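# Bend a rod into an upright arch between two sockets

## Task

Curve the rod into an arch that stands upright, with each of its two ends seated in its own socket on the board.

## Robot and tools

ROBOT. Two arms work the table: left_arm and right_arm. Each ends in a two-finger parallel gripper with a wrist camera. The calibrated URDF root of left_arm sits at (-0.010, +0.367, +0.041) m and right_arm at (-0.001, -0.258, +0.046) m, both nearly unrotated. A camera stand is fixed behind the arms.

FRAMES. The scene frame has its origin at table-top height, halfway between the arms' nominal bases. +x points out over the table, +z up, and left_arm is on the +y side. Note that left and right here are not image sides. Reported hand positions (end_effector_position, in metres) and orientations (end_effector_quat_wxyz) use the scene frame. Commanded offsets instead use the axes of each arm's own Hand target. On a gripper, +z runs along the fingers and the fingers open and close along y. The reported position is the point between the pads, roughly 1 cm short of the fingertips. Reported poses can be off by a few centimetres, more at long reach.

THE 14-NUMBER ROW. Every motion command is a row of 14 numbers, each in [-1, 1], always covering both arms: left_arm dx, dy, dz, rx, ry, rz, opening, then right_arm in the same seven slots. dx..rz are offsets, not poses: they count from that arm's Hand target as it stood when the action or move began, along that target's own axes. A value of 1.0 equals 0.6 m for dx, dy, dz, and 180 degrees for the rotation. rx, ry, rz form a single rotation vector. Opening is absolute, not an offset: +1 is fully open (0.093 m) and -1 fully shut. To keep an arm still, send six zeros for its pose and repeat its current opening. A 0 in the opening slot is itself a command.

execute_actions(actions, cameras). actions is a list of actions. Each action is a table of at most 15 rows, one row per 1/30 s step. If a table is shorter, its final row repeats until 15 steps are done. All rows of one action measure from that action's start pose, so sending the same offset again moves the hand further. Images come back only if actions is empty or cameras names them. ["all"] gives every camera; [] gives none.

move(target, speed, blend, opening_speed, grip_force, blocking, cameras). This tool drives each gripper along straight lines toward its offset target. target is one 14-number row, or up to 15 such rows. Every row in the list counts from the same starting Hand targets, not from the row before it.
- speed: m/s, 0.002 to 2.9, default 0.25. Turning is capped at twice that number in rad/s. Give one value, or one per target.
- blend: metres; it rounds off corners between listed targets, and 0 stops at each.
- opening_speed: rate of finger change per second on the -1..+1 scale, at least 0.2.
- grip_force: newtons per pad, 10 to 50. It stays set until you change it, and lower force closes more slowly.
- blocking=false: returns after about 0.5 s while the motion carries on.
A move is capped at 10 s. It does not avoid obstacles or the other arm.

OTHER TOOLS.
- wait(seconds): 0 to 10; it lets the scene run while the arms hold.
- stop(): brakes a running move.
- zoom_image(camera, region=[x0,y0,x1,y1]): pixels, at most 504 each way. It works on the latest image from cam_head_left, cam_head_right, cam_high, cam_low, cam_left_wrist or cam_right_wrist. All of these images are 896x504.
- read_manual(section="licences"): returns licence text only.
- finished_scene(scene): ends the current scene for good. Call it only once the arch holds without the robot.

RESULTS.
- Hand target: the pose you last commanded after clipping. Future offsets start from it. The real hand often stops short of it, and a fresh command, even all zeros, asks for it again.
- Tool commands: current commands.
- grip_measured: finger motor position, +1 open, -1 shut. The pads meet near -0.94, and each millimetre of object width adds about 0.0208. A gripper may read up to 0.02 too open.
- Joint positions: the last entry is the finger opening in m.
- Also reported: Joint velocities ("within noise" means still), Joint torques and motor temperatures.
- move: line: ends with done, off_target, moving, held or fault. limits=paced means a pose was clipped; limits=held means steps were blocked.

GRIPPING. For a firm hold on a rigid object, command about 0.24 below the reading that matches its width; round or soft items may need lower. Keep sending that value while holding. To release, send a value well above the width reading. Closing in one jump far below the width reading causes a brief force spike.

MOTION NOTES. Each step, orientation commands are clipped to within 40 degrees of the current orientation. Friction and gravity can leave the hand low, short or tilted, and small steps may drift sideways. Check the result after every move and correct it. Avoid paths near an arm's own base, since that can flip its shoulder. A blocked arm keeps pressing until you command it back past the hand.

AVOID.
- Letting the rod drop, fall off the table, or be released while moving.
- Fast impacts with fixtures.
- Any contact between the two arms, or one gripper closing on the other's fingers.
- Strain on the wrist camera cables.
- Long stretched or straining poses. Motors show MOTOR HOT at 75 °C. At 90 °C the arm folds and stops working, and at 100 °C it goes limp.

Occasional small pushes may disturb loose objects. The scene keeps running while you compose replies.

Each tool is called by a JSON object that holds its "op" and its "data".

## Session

{"op": "execute_actions", "data": {"actions": []}}

Scene clock: 0.00 s.
left_arm: end_effector_position=(+0.3713, +0.3920, +0.1034) grip_measured=+1.000 end_effector_quat_wxyz=(+0.533, -0.052, +0.843, +0.044) | right_arm: end_effector_position=(+0.3686, -0.2486, +0.0953) grip_measured=+1.000 end_effector_quat_wxyz=(+0.494, +0.011, +0.868, +0.049)
Joint positions: left_arm=[0.016 1.593 0.363 0.785 -0.117 -0.035 0.093] | right_arm=[-0.025 1.551 0.361 0.657 -0.086 0.06 0.093]
Joint velocities: within noise
Joint torques (N m): no reading
Motor temperatures (°C): left_arm=[30 36 36 28 28 29 30] | right_arm=[28 35 36 31 30 31 29]
Heat: left arm: 36 °C; right arm: 36 °C.
Hand target: left_arm +0.3769, +0.3921, +0.1150; +0.550, -0.053, +0.833, +0.043 | right_arm +0.3746, -0.2486, +0.1059; +0.510, +0.010, +0.859, +0.049
Tool commands: left_gripper/opening=+1.0 right_gripper/opening=+1.0

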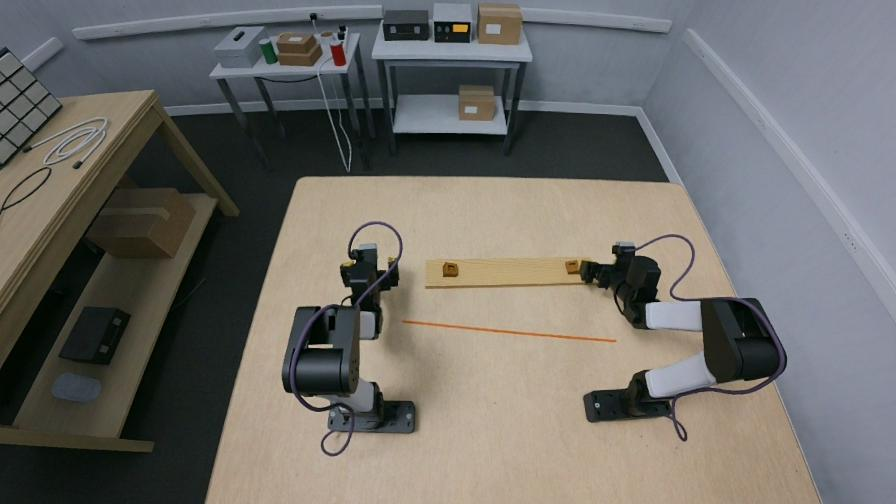

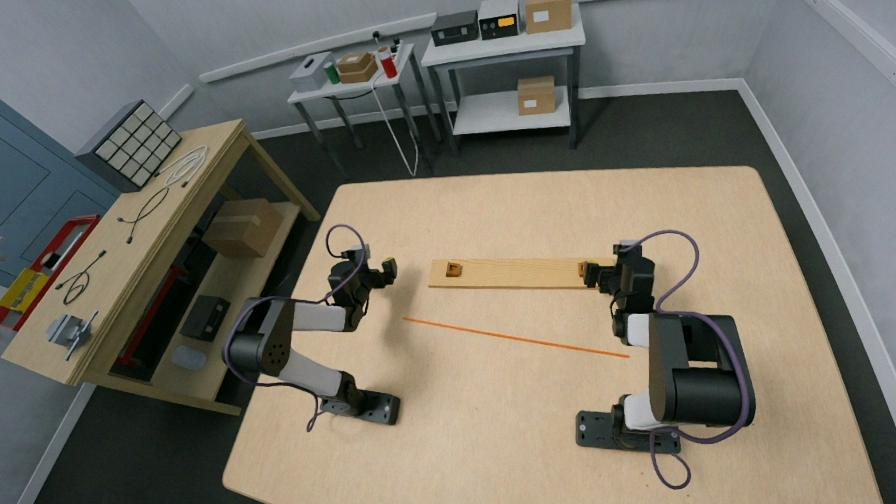

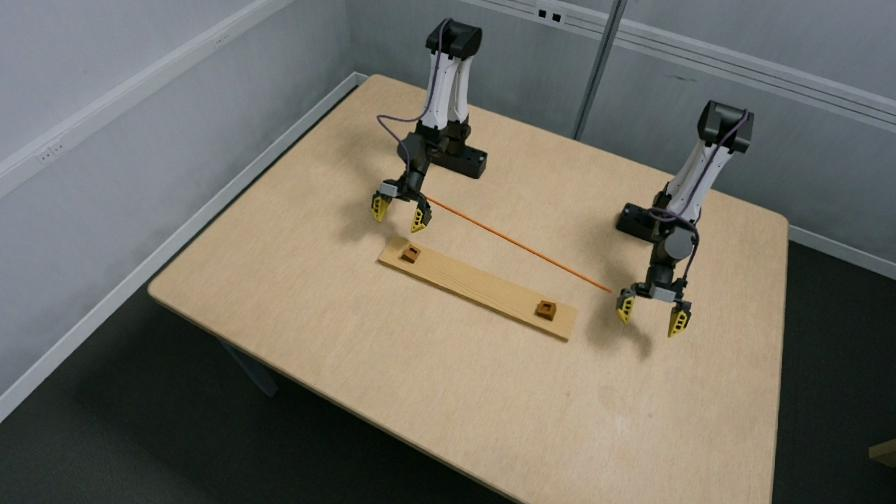

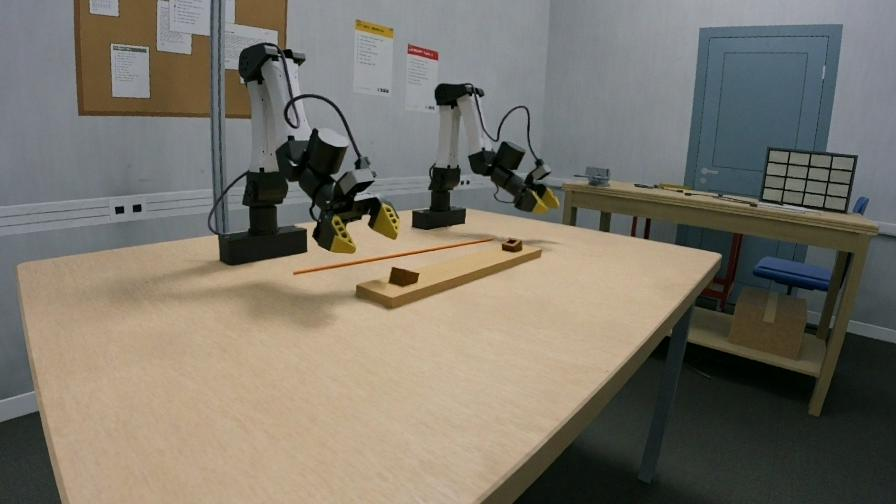

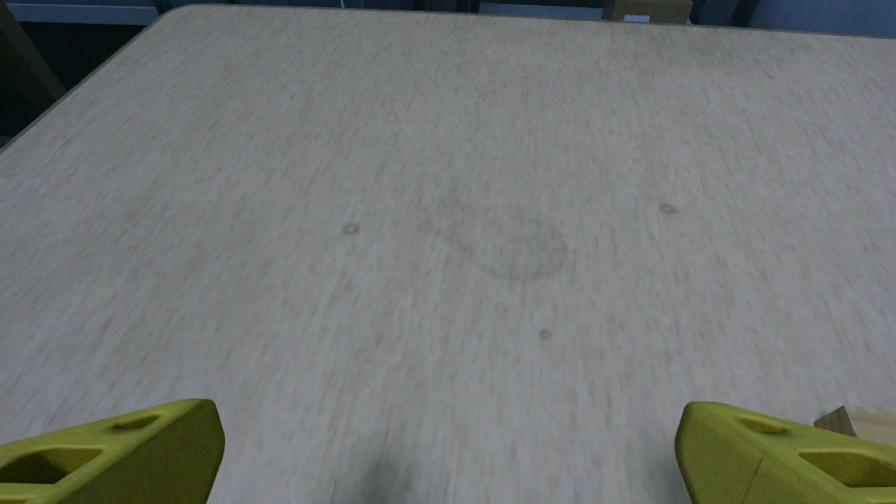

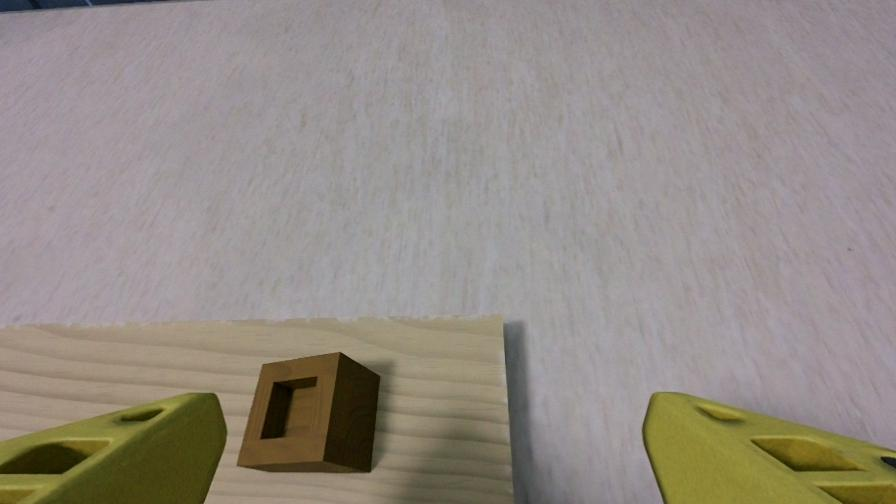

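{"op": "move", "data": {"target": [0.2008,-0.1803,-0.188,-0.309,0.1914,-0.2937,1,0.2452,0.0202,-0.2402,0.4015,0.1155,0.3803,1], "speed": 0.3, "cameras": ["cam_left_wrist","cam_right_wrist","cam_head_left","cam_head_right","cam_low"]}}

{"op": "zoom_image", "data": {"camera": "cam_low", "region": [350, 225, 550, 315]}}

Scene clock: 37.10 s.
left_arm: end_effector_position=(+0.2372, +0.2698, +0.0430) grip_measured=+1.000 end_effector_quat_wxyz=(+0.168, -0.633, +0.739, +0.157) | right_arm: end_effector_position=(+0.1742, -0.2389, +0.0419) grip_measured=+1.000 end_effector_quat_wxyz=(+0.130, +0.701, +0.682, -0.162)
Joint positions: left_arm=[-0.621 1.887 1.061 -0.985 -0.401 -2.089 0.093] | right_arm=[0.43 1.578 0.673 -0.898 0.35 2.081 0.093]
Joint torques (N m): left_arm=[-0.47 -6.19 6.83 -0.34 -0.31 -0.03] | right_arm=[-1.18 -4 5.79 -0.3 0.21 0.11]
Motor temperatures (°C): left_arm=[30 40 39 34 28 29 30] | right_arm=[28 37 39 40 30 31 29]
Heat: left arm: 40 °C; right arm: 40 °C.
Hand target: left_arm +0.2418, +0.2653, +0.0469; +0.174, -0.645, +0.727, +0.155 | right_arm +0.1772, -0.2375, +0.0468; +0.155, +0.727, +0.645, -0.175
Off the commanded pose: left_arm 0.008 m, 2 deg | right_arm 0.006 m, 6 deg.
joint sent to its limit (left arm) — joint 6 (wrist roll), lower limit. The joint targets still meet the commanded pose.
joint sent to its limit (right arm) — joint 6 (wrist roll), upper limit. The joint targets are off in orientation, not in position.
move: off_target (right_arm)
Images, in order (width x height): cam_head_left 896x504, cam_head_right 896x504, cam_low 896x504, cam_left_wrist 896x504, cam_right_wrist 896x504.

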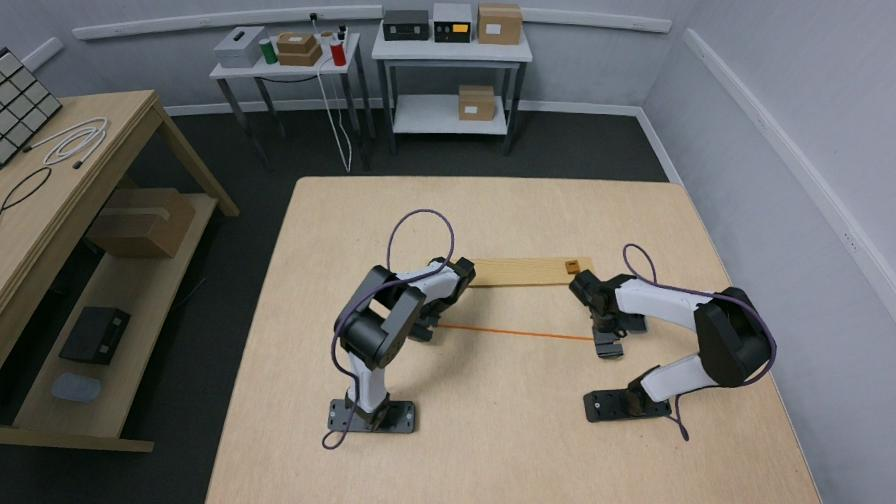

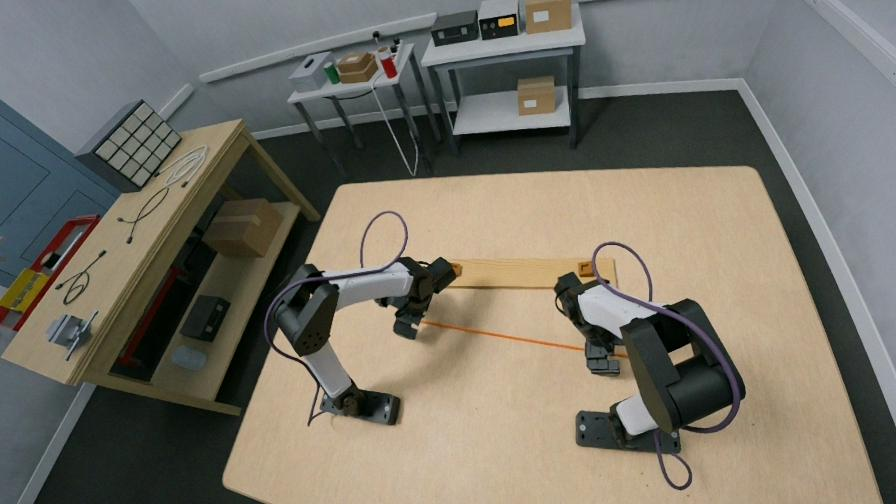

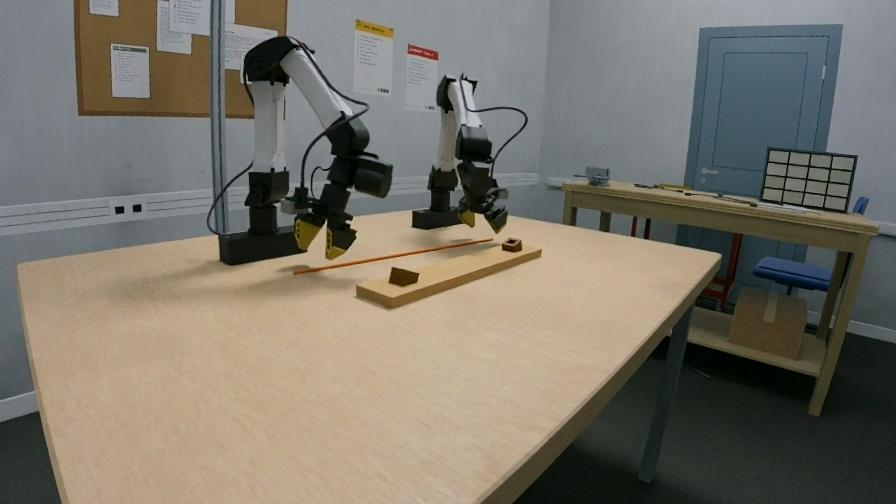

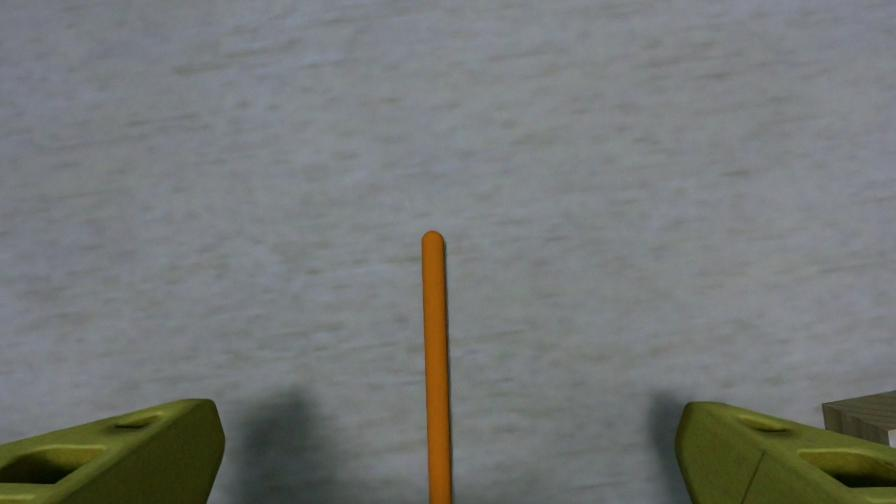

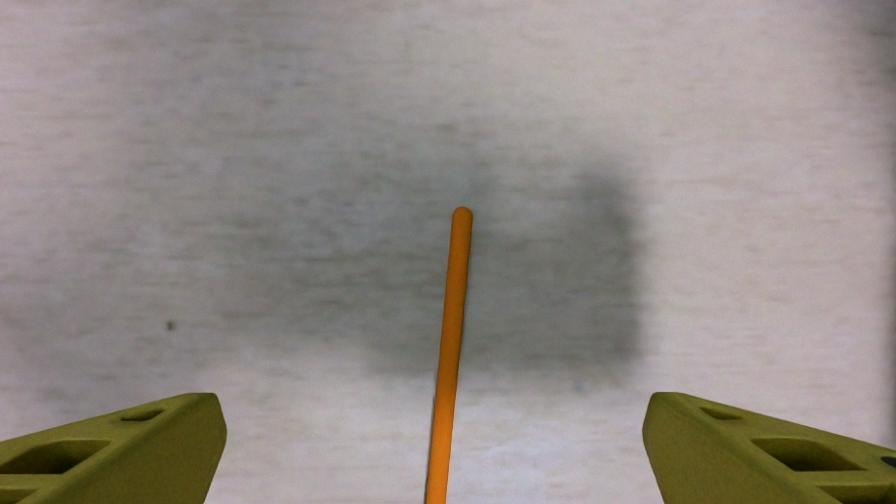

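Scaled by 2.520 from the camera's 896x504 image, which has a finer 1280x720 frame.

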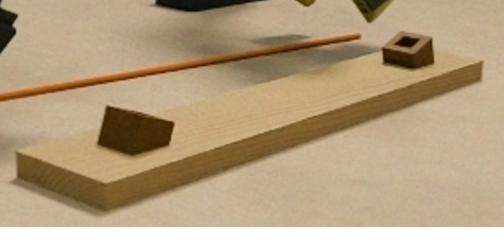

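{"op": "move", "data": {"target": [[0.0287,0.0087,0.0615,0,0,0,1,0.0268,-0.006,0.0653,0,0,0,1],[0.0287,0.0087,0.0615,0,0,0,-1,0.0268,-0.006,0.0653,0,0,0,-1]], "speed": 0.08, "opening_speed": 0.8, "cameras": ["cam_left_wrist","cam_right_wrist"]}}

Scene clock: 49.63 s.
left_arm: end_effector_position=(+0.2385, +0.2681, +0.0102) grip_measured=-0.977 end_effector_quat_wxyz=(+0.169, -0.636, +0.738, +0.153) | right_arm: end_effector_position=(+0.1772, -0.2389, +0.0076) grip_measured=-0.965 end_effector_quat_wxyz=(+0.132, +0.707, +0.677, -0.156)
Joint positions: left_arm=[-0.623 1.966 1.015 -0.854 -0.4 -2.095 0] | right_arm=[0.423 1.693 0.614 -0.714 0.351 2.088 0]
Joint torques (N m): left_arm=[-0.62 -6.32 3.29 0 -0.29 0.01] | right_arm=[-0.96 -3.6 2.52 0.03 0.17 0.04]
Heat: left arm: 40 °C; right arm: 38 °C.
Hand target: left_arm +0.2368, +0.2672, +0.0062; +0.174, -0.645, +0.727, +0.155 | right_arm +0.1733, -0.2405, +0.0046; +0.155, +0.728, +0.645, -0.175
Off the commanded pose: left_arm 0.004 m, 2 deg | right_arm 0.005 m, 6 deg.
joint sent to its limit (left arm) — joint 6 (wrist roll), lower limit. The joint targets still meet the commanded pose.
joint sent to its limit (right arm) — joint 6 (wrist roll), upper limit. The joint targets are off in orientation, not in position.
move: off_target (right_arm); target 2's new opening was sent with right_arm's hand 0.008 m and 6 deg from that target
Images, in order (width x height): cam_left_wrist 896x504, cam_right_wrist 896x504.

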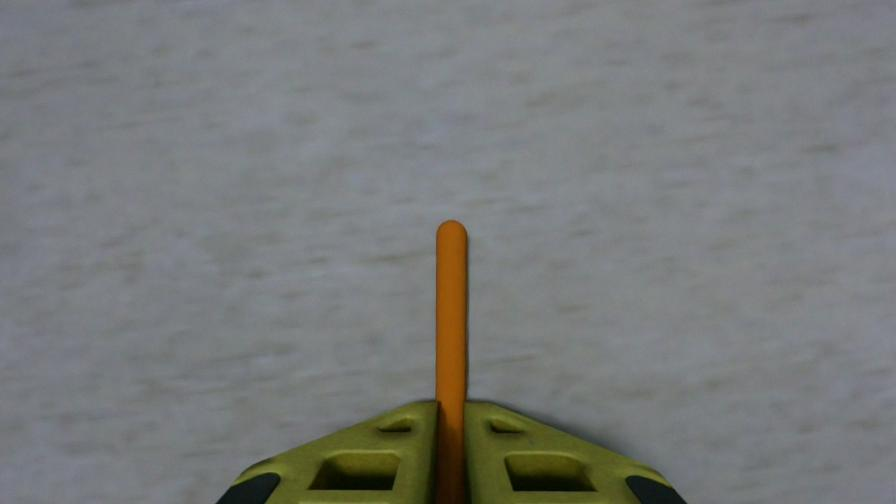

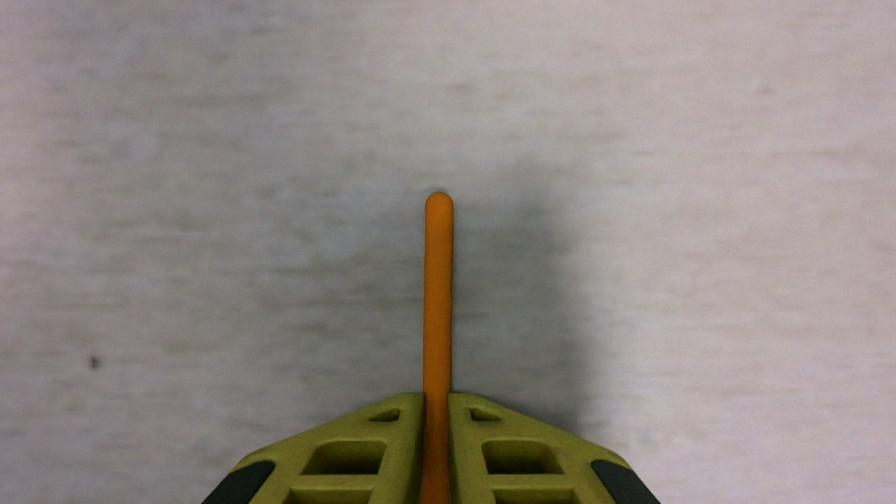

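{"op": "move", "data": {"target": [[-0.0775,-0.13,-0.1548,-0.0097,0,-0.019,-1,-0.0783,0.189,-0.1572,-0.0097,0,-0.019,-1],[-0.101,-0.2425,-0.2362,-0.0126,0.111,-0.041,-1,-0.103,0.3585,-0.2383,-0.0115,0.128,-0.0414,-1],[-0.0742,-0.2467,-0.2498,-0.0046,0.233,-0.0434,-1,-0.0762,0.3543,-0.252,-0.0035,0.25,-0.0436,-1],[-0.0362,-0.2525,-0.2692,0.0015,0.322,-0.0445,-1,-0.0382,0.3487,-0.2713,0.0027,0.339,-0.0447,-1],[0.0058,-0.2582,-0.2813,0.0063,0.389,-0.045,-1,0.004,0.3428,-0.2833,0.0075,0.4056,-0.0451,-1],[0.091,-0.2682,-0.278,0.0095,0.4322,-0.0451,-1,0.0875,0.3323,-0.2905,0.0106,0.4478,-0.0452,-1]], "speed": 0.2, "blend": [0.02,0.015,0.015,0.015,0.015,0], "cameras": ["cam_left_wrist","cam_right_wrist","cam_low","cam_high"]}}

Scene clock: 84.50 s.
left_arm: end_effector_position=(+0.3849, +0.1474, +0.1120) grip_measured=-0.977 end_effector_quat_wxyz=(+0.278, +0.671, -0.631, +0.273) | right_arm: end_effector_position=(+0.3888, -0.1650, +0.1250) grip_measured=-0.972 end_effector_quat_wxyz=(-0.291, +0.646, +0.643, +0.291)
Joint positions: left_arm=[-0.244 2.076 1.494 -0.722 0.764 -1.987 0] | right_arm=[-0.097 2.117 1.575 -1.122 -0.844 1.45 0]
Joint torques (N m): left_arm=[-3.23 -10.84 5.3 1.31 0.99 -0.04] | right_arm=[2.82 -9.05 4 0.36 -1.43 0.09]
Motor temperatures (°C): left_arm=[30 42 38 30 28 29 31] | right_arm=[28 37 38 34 30 31 30]
Heat: left arm: 42 °C; right arm: 38 °C.
Hand target: left_arm +0.3819, +0.1248, +0.1300; +0.302, +0.643, -0.634, +0.306 | right_arm +0.3863, -0.1394, +0.1361; -0.322, +0.626, +0.635, +0.317
Off the commanded pose: left_arm 0.029 m, 6 deg | right_arm 0.028 m, 5 deg.
move: off_target (left_arm, right_arm)
Images, in order (width x height): cam_high 896x504, cam_low 896x504, cam_left_wrist 896x504, cam_right_wrist 896x504.

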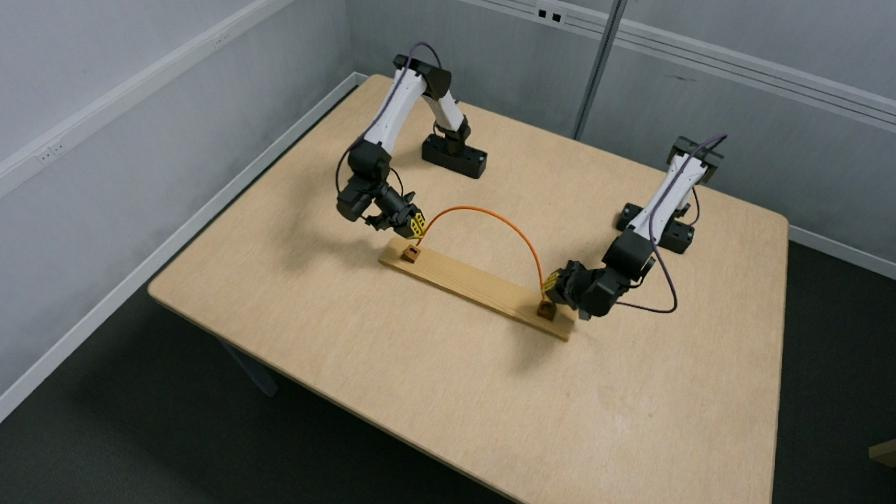

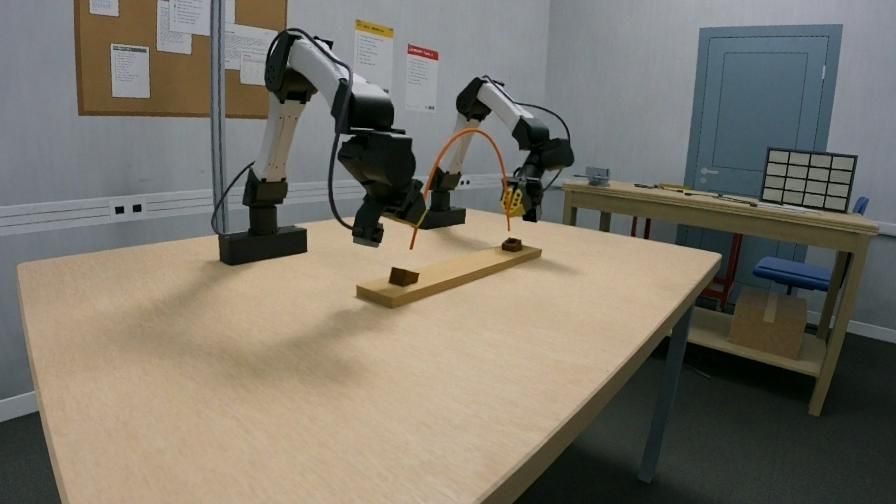

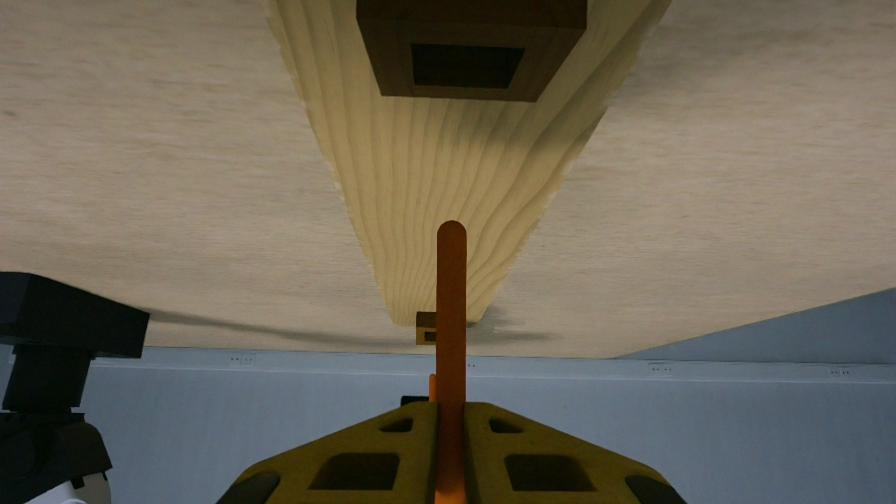

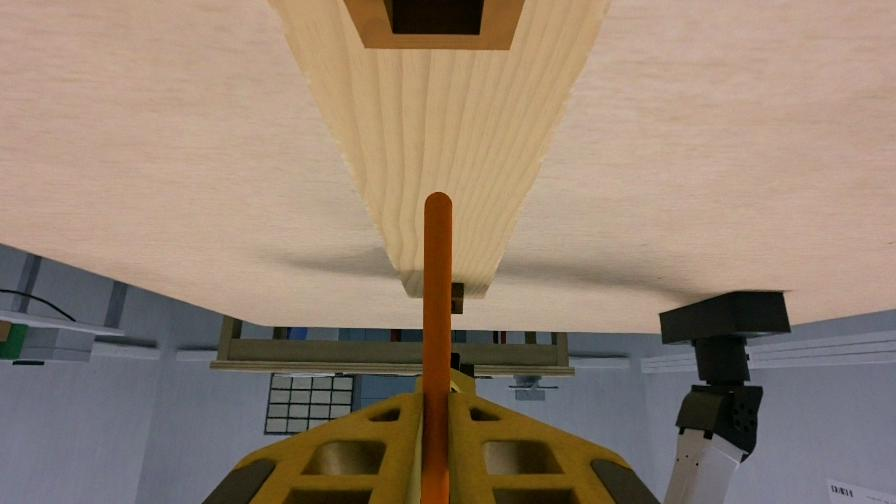

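{"op": "move", "data": {"target": [-0.0383,-0.0062,-0.0036,0,0,0,-1,-0.0455,0,0.0012,0,0,0,-1], "speed": 0.08, "cameras": ["cam_left_wrist","cam_right_wrist"]}}

Scene clock: 103.90 s.
left_arm: end_effector_position=(+0.3880, +0.1592, +0.1069) grip_measured=-0.977 end_effector_quat_wxyz=(+0.275, +0.673, -0.627, +0.280) | right_arm: end_effector_position=(+0.3866, -0.1716, +0.1060) grip_measured=-0.972 end_effector_quat_wxyz=(-0.297, +0.646, +0.642, +0.287)
Joint positions: left_arm=[-0.214 2.076 1.47 -0.703 0.772 -1.965 0] | right_arm=[-0.115 2.153 1.549 -1.097 -0.844 1.417 0]
Joint torques (N m): left_arm=[-2.28 -8.62 5.2 1.27 1.02 0.22] | right_arm=[1.09 -8.4 4.08 0.28 -1.4 -0.12]
Motor temperatures (°C): left_arm=[30 50 38 31 29 29 31] | right_arm=[28 43 38 33 32 31 30]
Heat: left arm: 50 °C; right arm: 43 °C.
Hand target: left_arm +0.3853, +0.1409, +0.1136; +0.302, +0.643, -0.634, +0.306 | right_arm +0.3865, -0.1549, +0.1137; -0.322, +0.626, +0.635, +0.317
Off the commanded pose: left_arm 0.020 m, 6 deg | right_arm 0.018 m, 5 deg.
move: off_target (left_arm, right_arm)
Images, in order (width x height): cam_left_wrist 896x504, cam_right_wrist 896x504.

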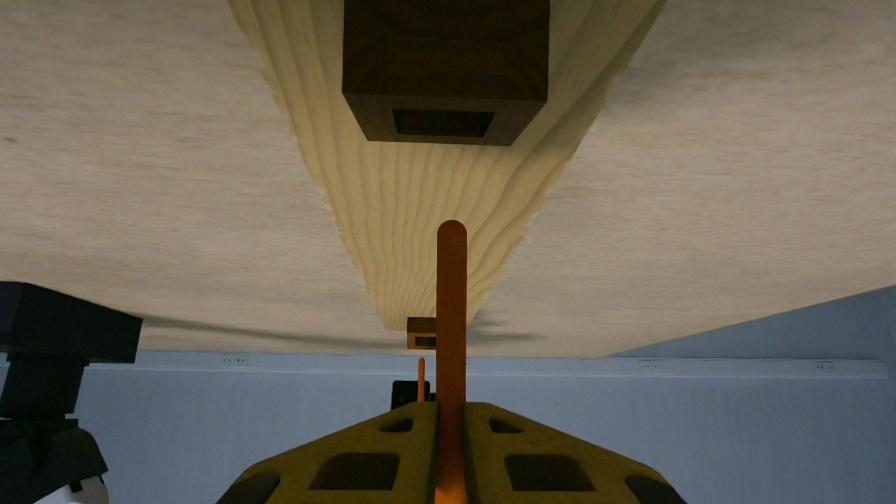

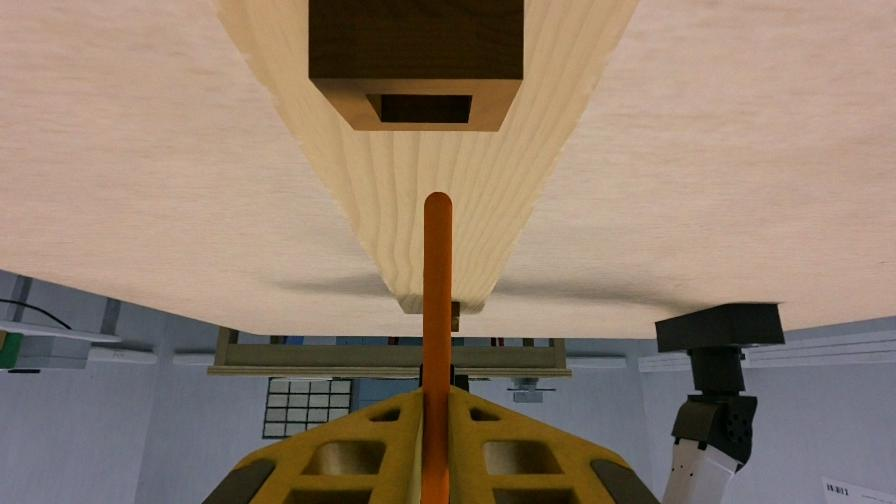

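{"op": "move", "data": {"target": [[-0.0488,0.0023,0.0182,0,0,0,-1,-0.043,0.0047,0.0108,0,0,0,-1],[-0.0935,0.002,0.032,0,0,0,-1,-0.087,0.0045,0.0213,0,0,0,-1]], "speed": 0.06, "blend": [0.005,0], "cameras": ["cam_left_wrist","cam_right_wrist","cam_low","cam_high"]}}

Scene clock: 121.77 s.
left_arm: end_effector_position=(+0.3859, +0.1645, +0.0723) grip_measured=-0.977 end_effector_quat_wxyz=(+0.305, +0.649, -0.625, +0.309) | right_arm: end_effector_position=(+0.3915, -0.1804, +0.0781) grip_measured=-0.972 end_effector_quat_wxyz=(-0.317, +0.633, +0.631, +0.317)
Joint positions: left_arm=[-0.176 2.145 1.378 -0.558 0.873 -1.902 0] | right_arm=[-0.157 2.249 1.541 -1.053 -0.915 1.335 0]
Joint torques (N m): left_arm=[-1.31 -7.17 3.96 1.17 0.27 0.27] | right_arm=[0.38 -6.93 2.81 0.45 -0.63 -0.17]
Heat: left arm: 50 °C; right arm: 43 °C.
Hand target: left_arm +0.3837, +0.1613, +0.0578; +0.302, +0.643, -0.634, +0.306 | right_arm +0.3895, -0.1755, +0.0640; -0.321, +0.626, +0.635, +0.317
Off the commanded pose: left_arm 0.015 m, 1 deg | right_arm 0.015 m, 1 deg.
move: off_target (left_arm, right_arm)
Images, in order (width x height): cam_high 896x504, cam_low 896x504, cam_left_wrist 896x504, cam_right_wrist 896x504.

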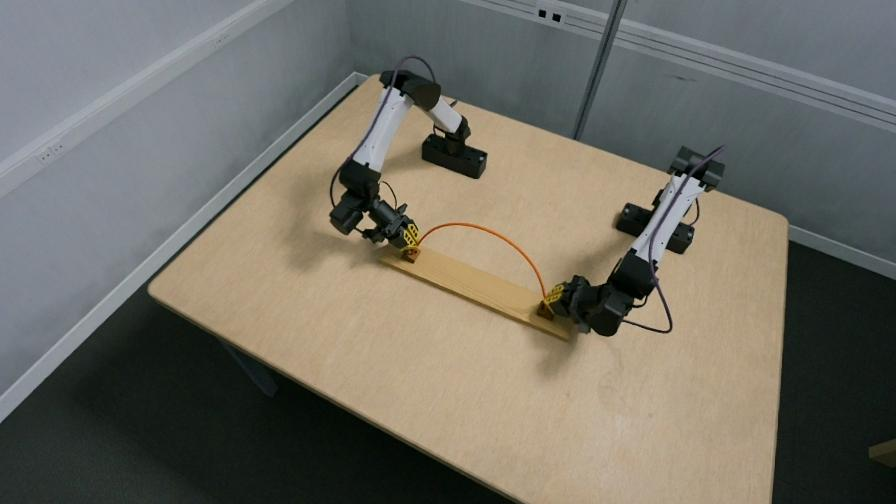

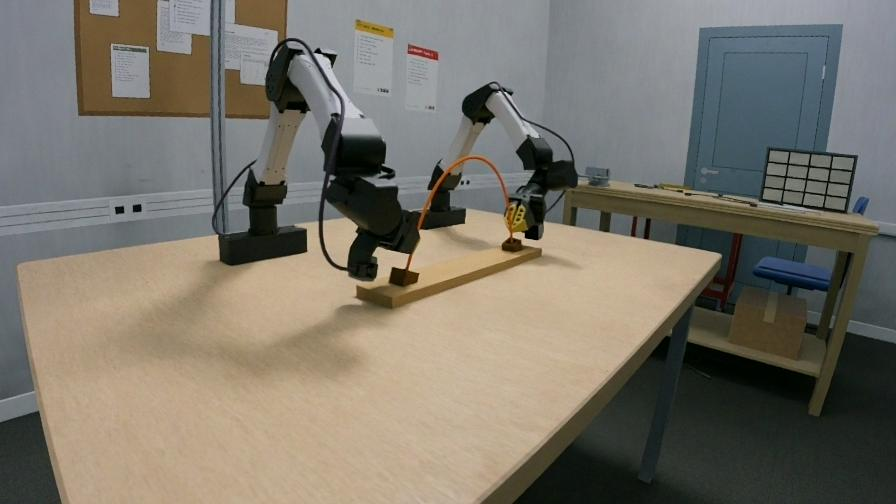

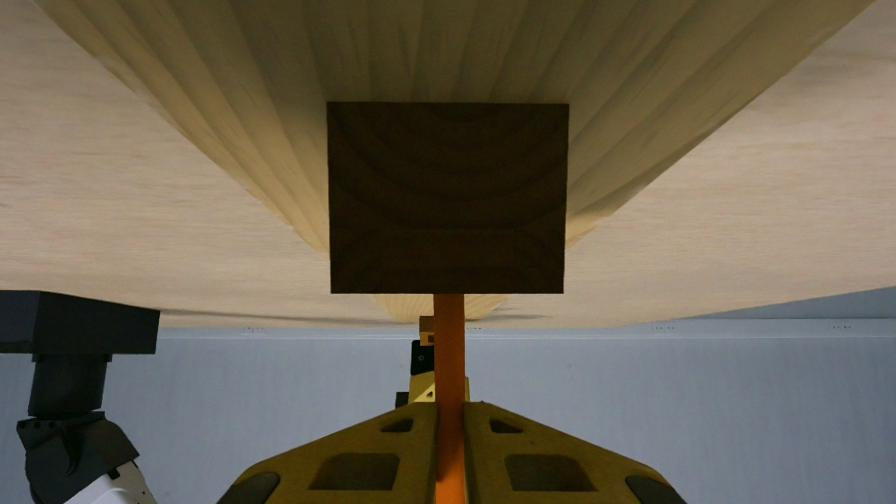

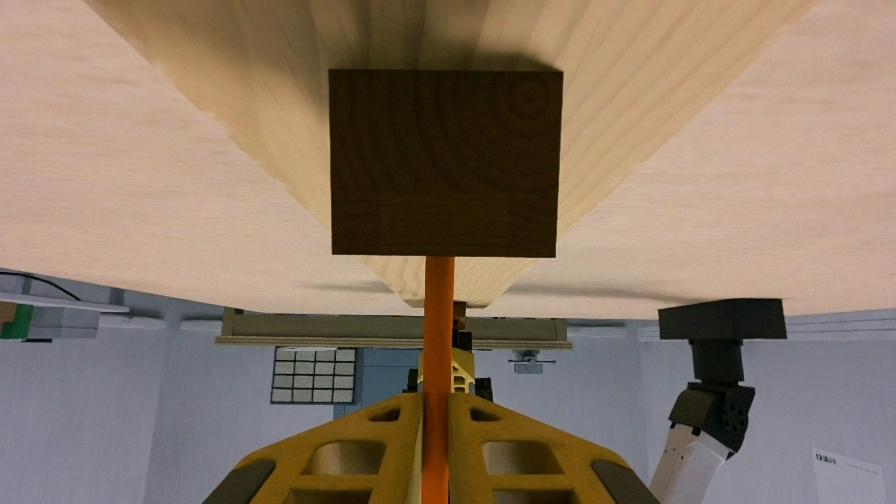

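{"op": "move", "data": {"target": [[0.0162,-0.0033,-0.0185,0,0,0,-1,0.0148,0.0017,-0.0192,0,0,0,-1],[0.0162,-0.0033,-0.0185,0,0,0,-0.2,0.0148,0.0017,-0.0192,0,0,0,-0.2],[0.0162,-0.0033,-0.175,0,0,0,-0.2,0.0148,0.0017,-0.175,0,0,0,-0.2]], "speed": [0.05,0.05,0.12], "opening_speed": 0.5, "cameras": ["cam_left_wrist","cam_right_wrist","cam_low","cam_high"]}}

Scene clock: 142.73 s.
left_arm: end_effector_position=(+0.3761, +0.2381, +0.1083) grip_measured=-0.202 end_effector_quat_wxyz=(+0.318, +0.658, -0.623, +0.281) | right_arm: end_effector_position=(+0.3904, -0.2524, +0.1290) grip_measured=-0.202 end_effector_quat_wxyz=(-0.323, +0.628, +0.632, +0.320)
Joint positions: left_arm=[0.003 2.121 1.52 -1.012 0.875 -1.604 0.036] | right_arm=[-0.333 2.314 1.84 -1.516 -0.872 1.045 0.035]
Joint torques (N m): left_arm=[-0.29 -11.95 8.06 0.15 0.49 0.22] | right_arm=[-0.69 -8.94 6.91 -0.62 -0.45 -0.13]
Heat: left arm: 48 °C; right arm: 42 °C.
Hand target: left_arm +0.3847, +0.2368, +0.1316; +0.302, +0.643, -0.634, +0.306 | right_arm +0.3916, -0.2548, +0.1333; -0.322, +0.626, +0.635, +0.317
Off the commanded pose: left_arm 0.025 m, 4 deg | right_arm 0.005 m, 1 deg.
move: off_target (left_arm)
Images, in order (width x height): cam_high 896x504, cam_low 896x504, cam_left_wrist 896x504, cam_right_wrist 896x504.

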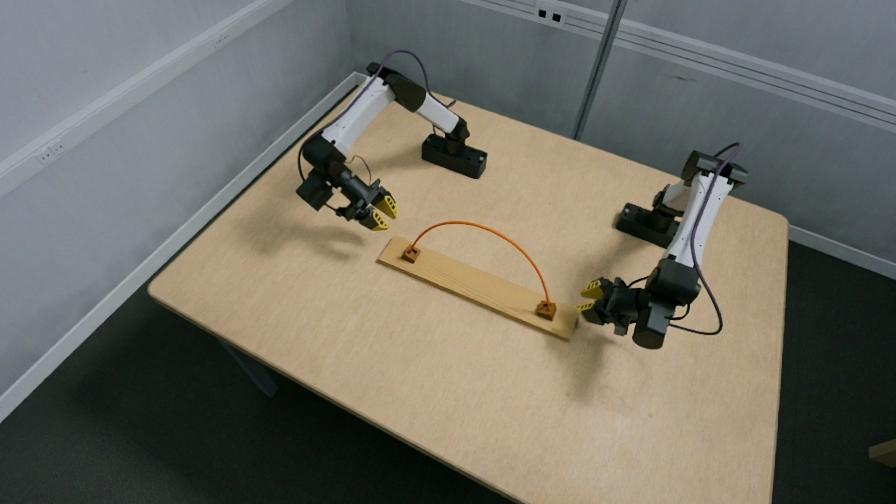

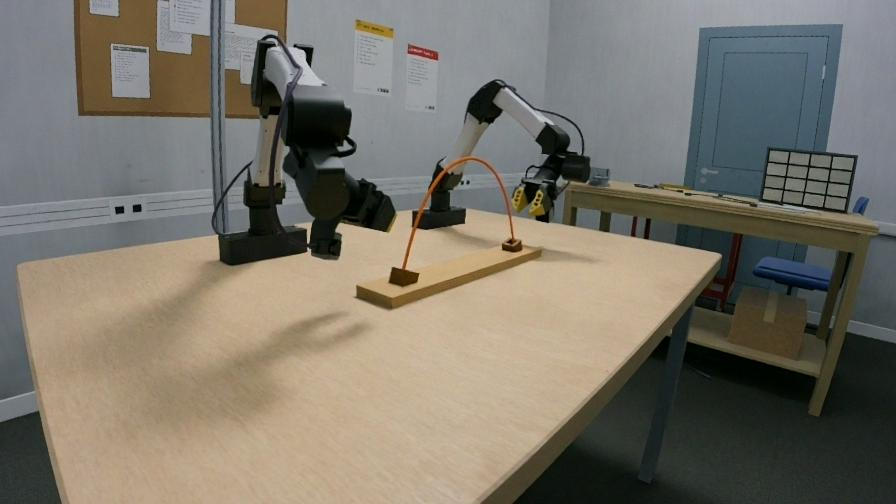

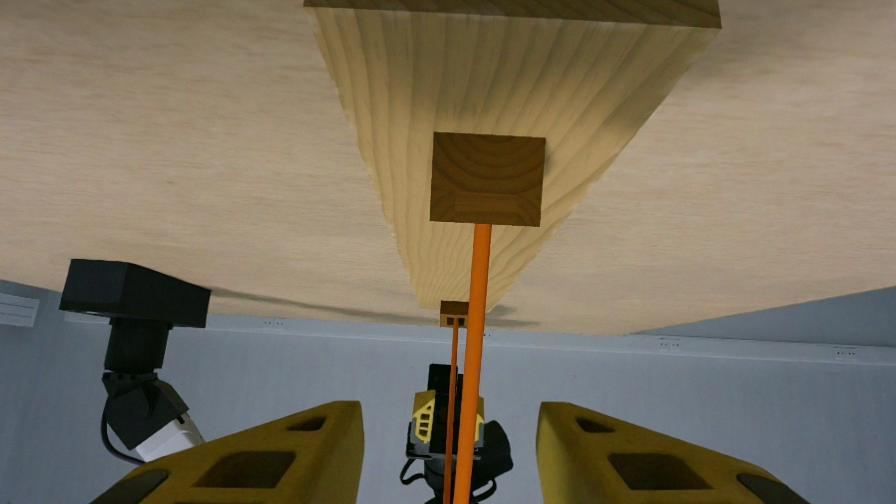

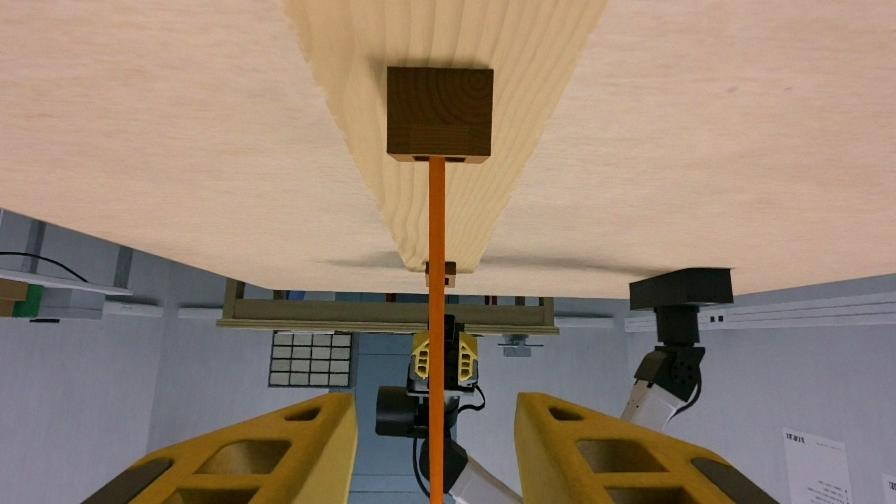

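{"op": "finished_scene", "data": {"scene": 3}}

The scene is finished: the task was done.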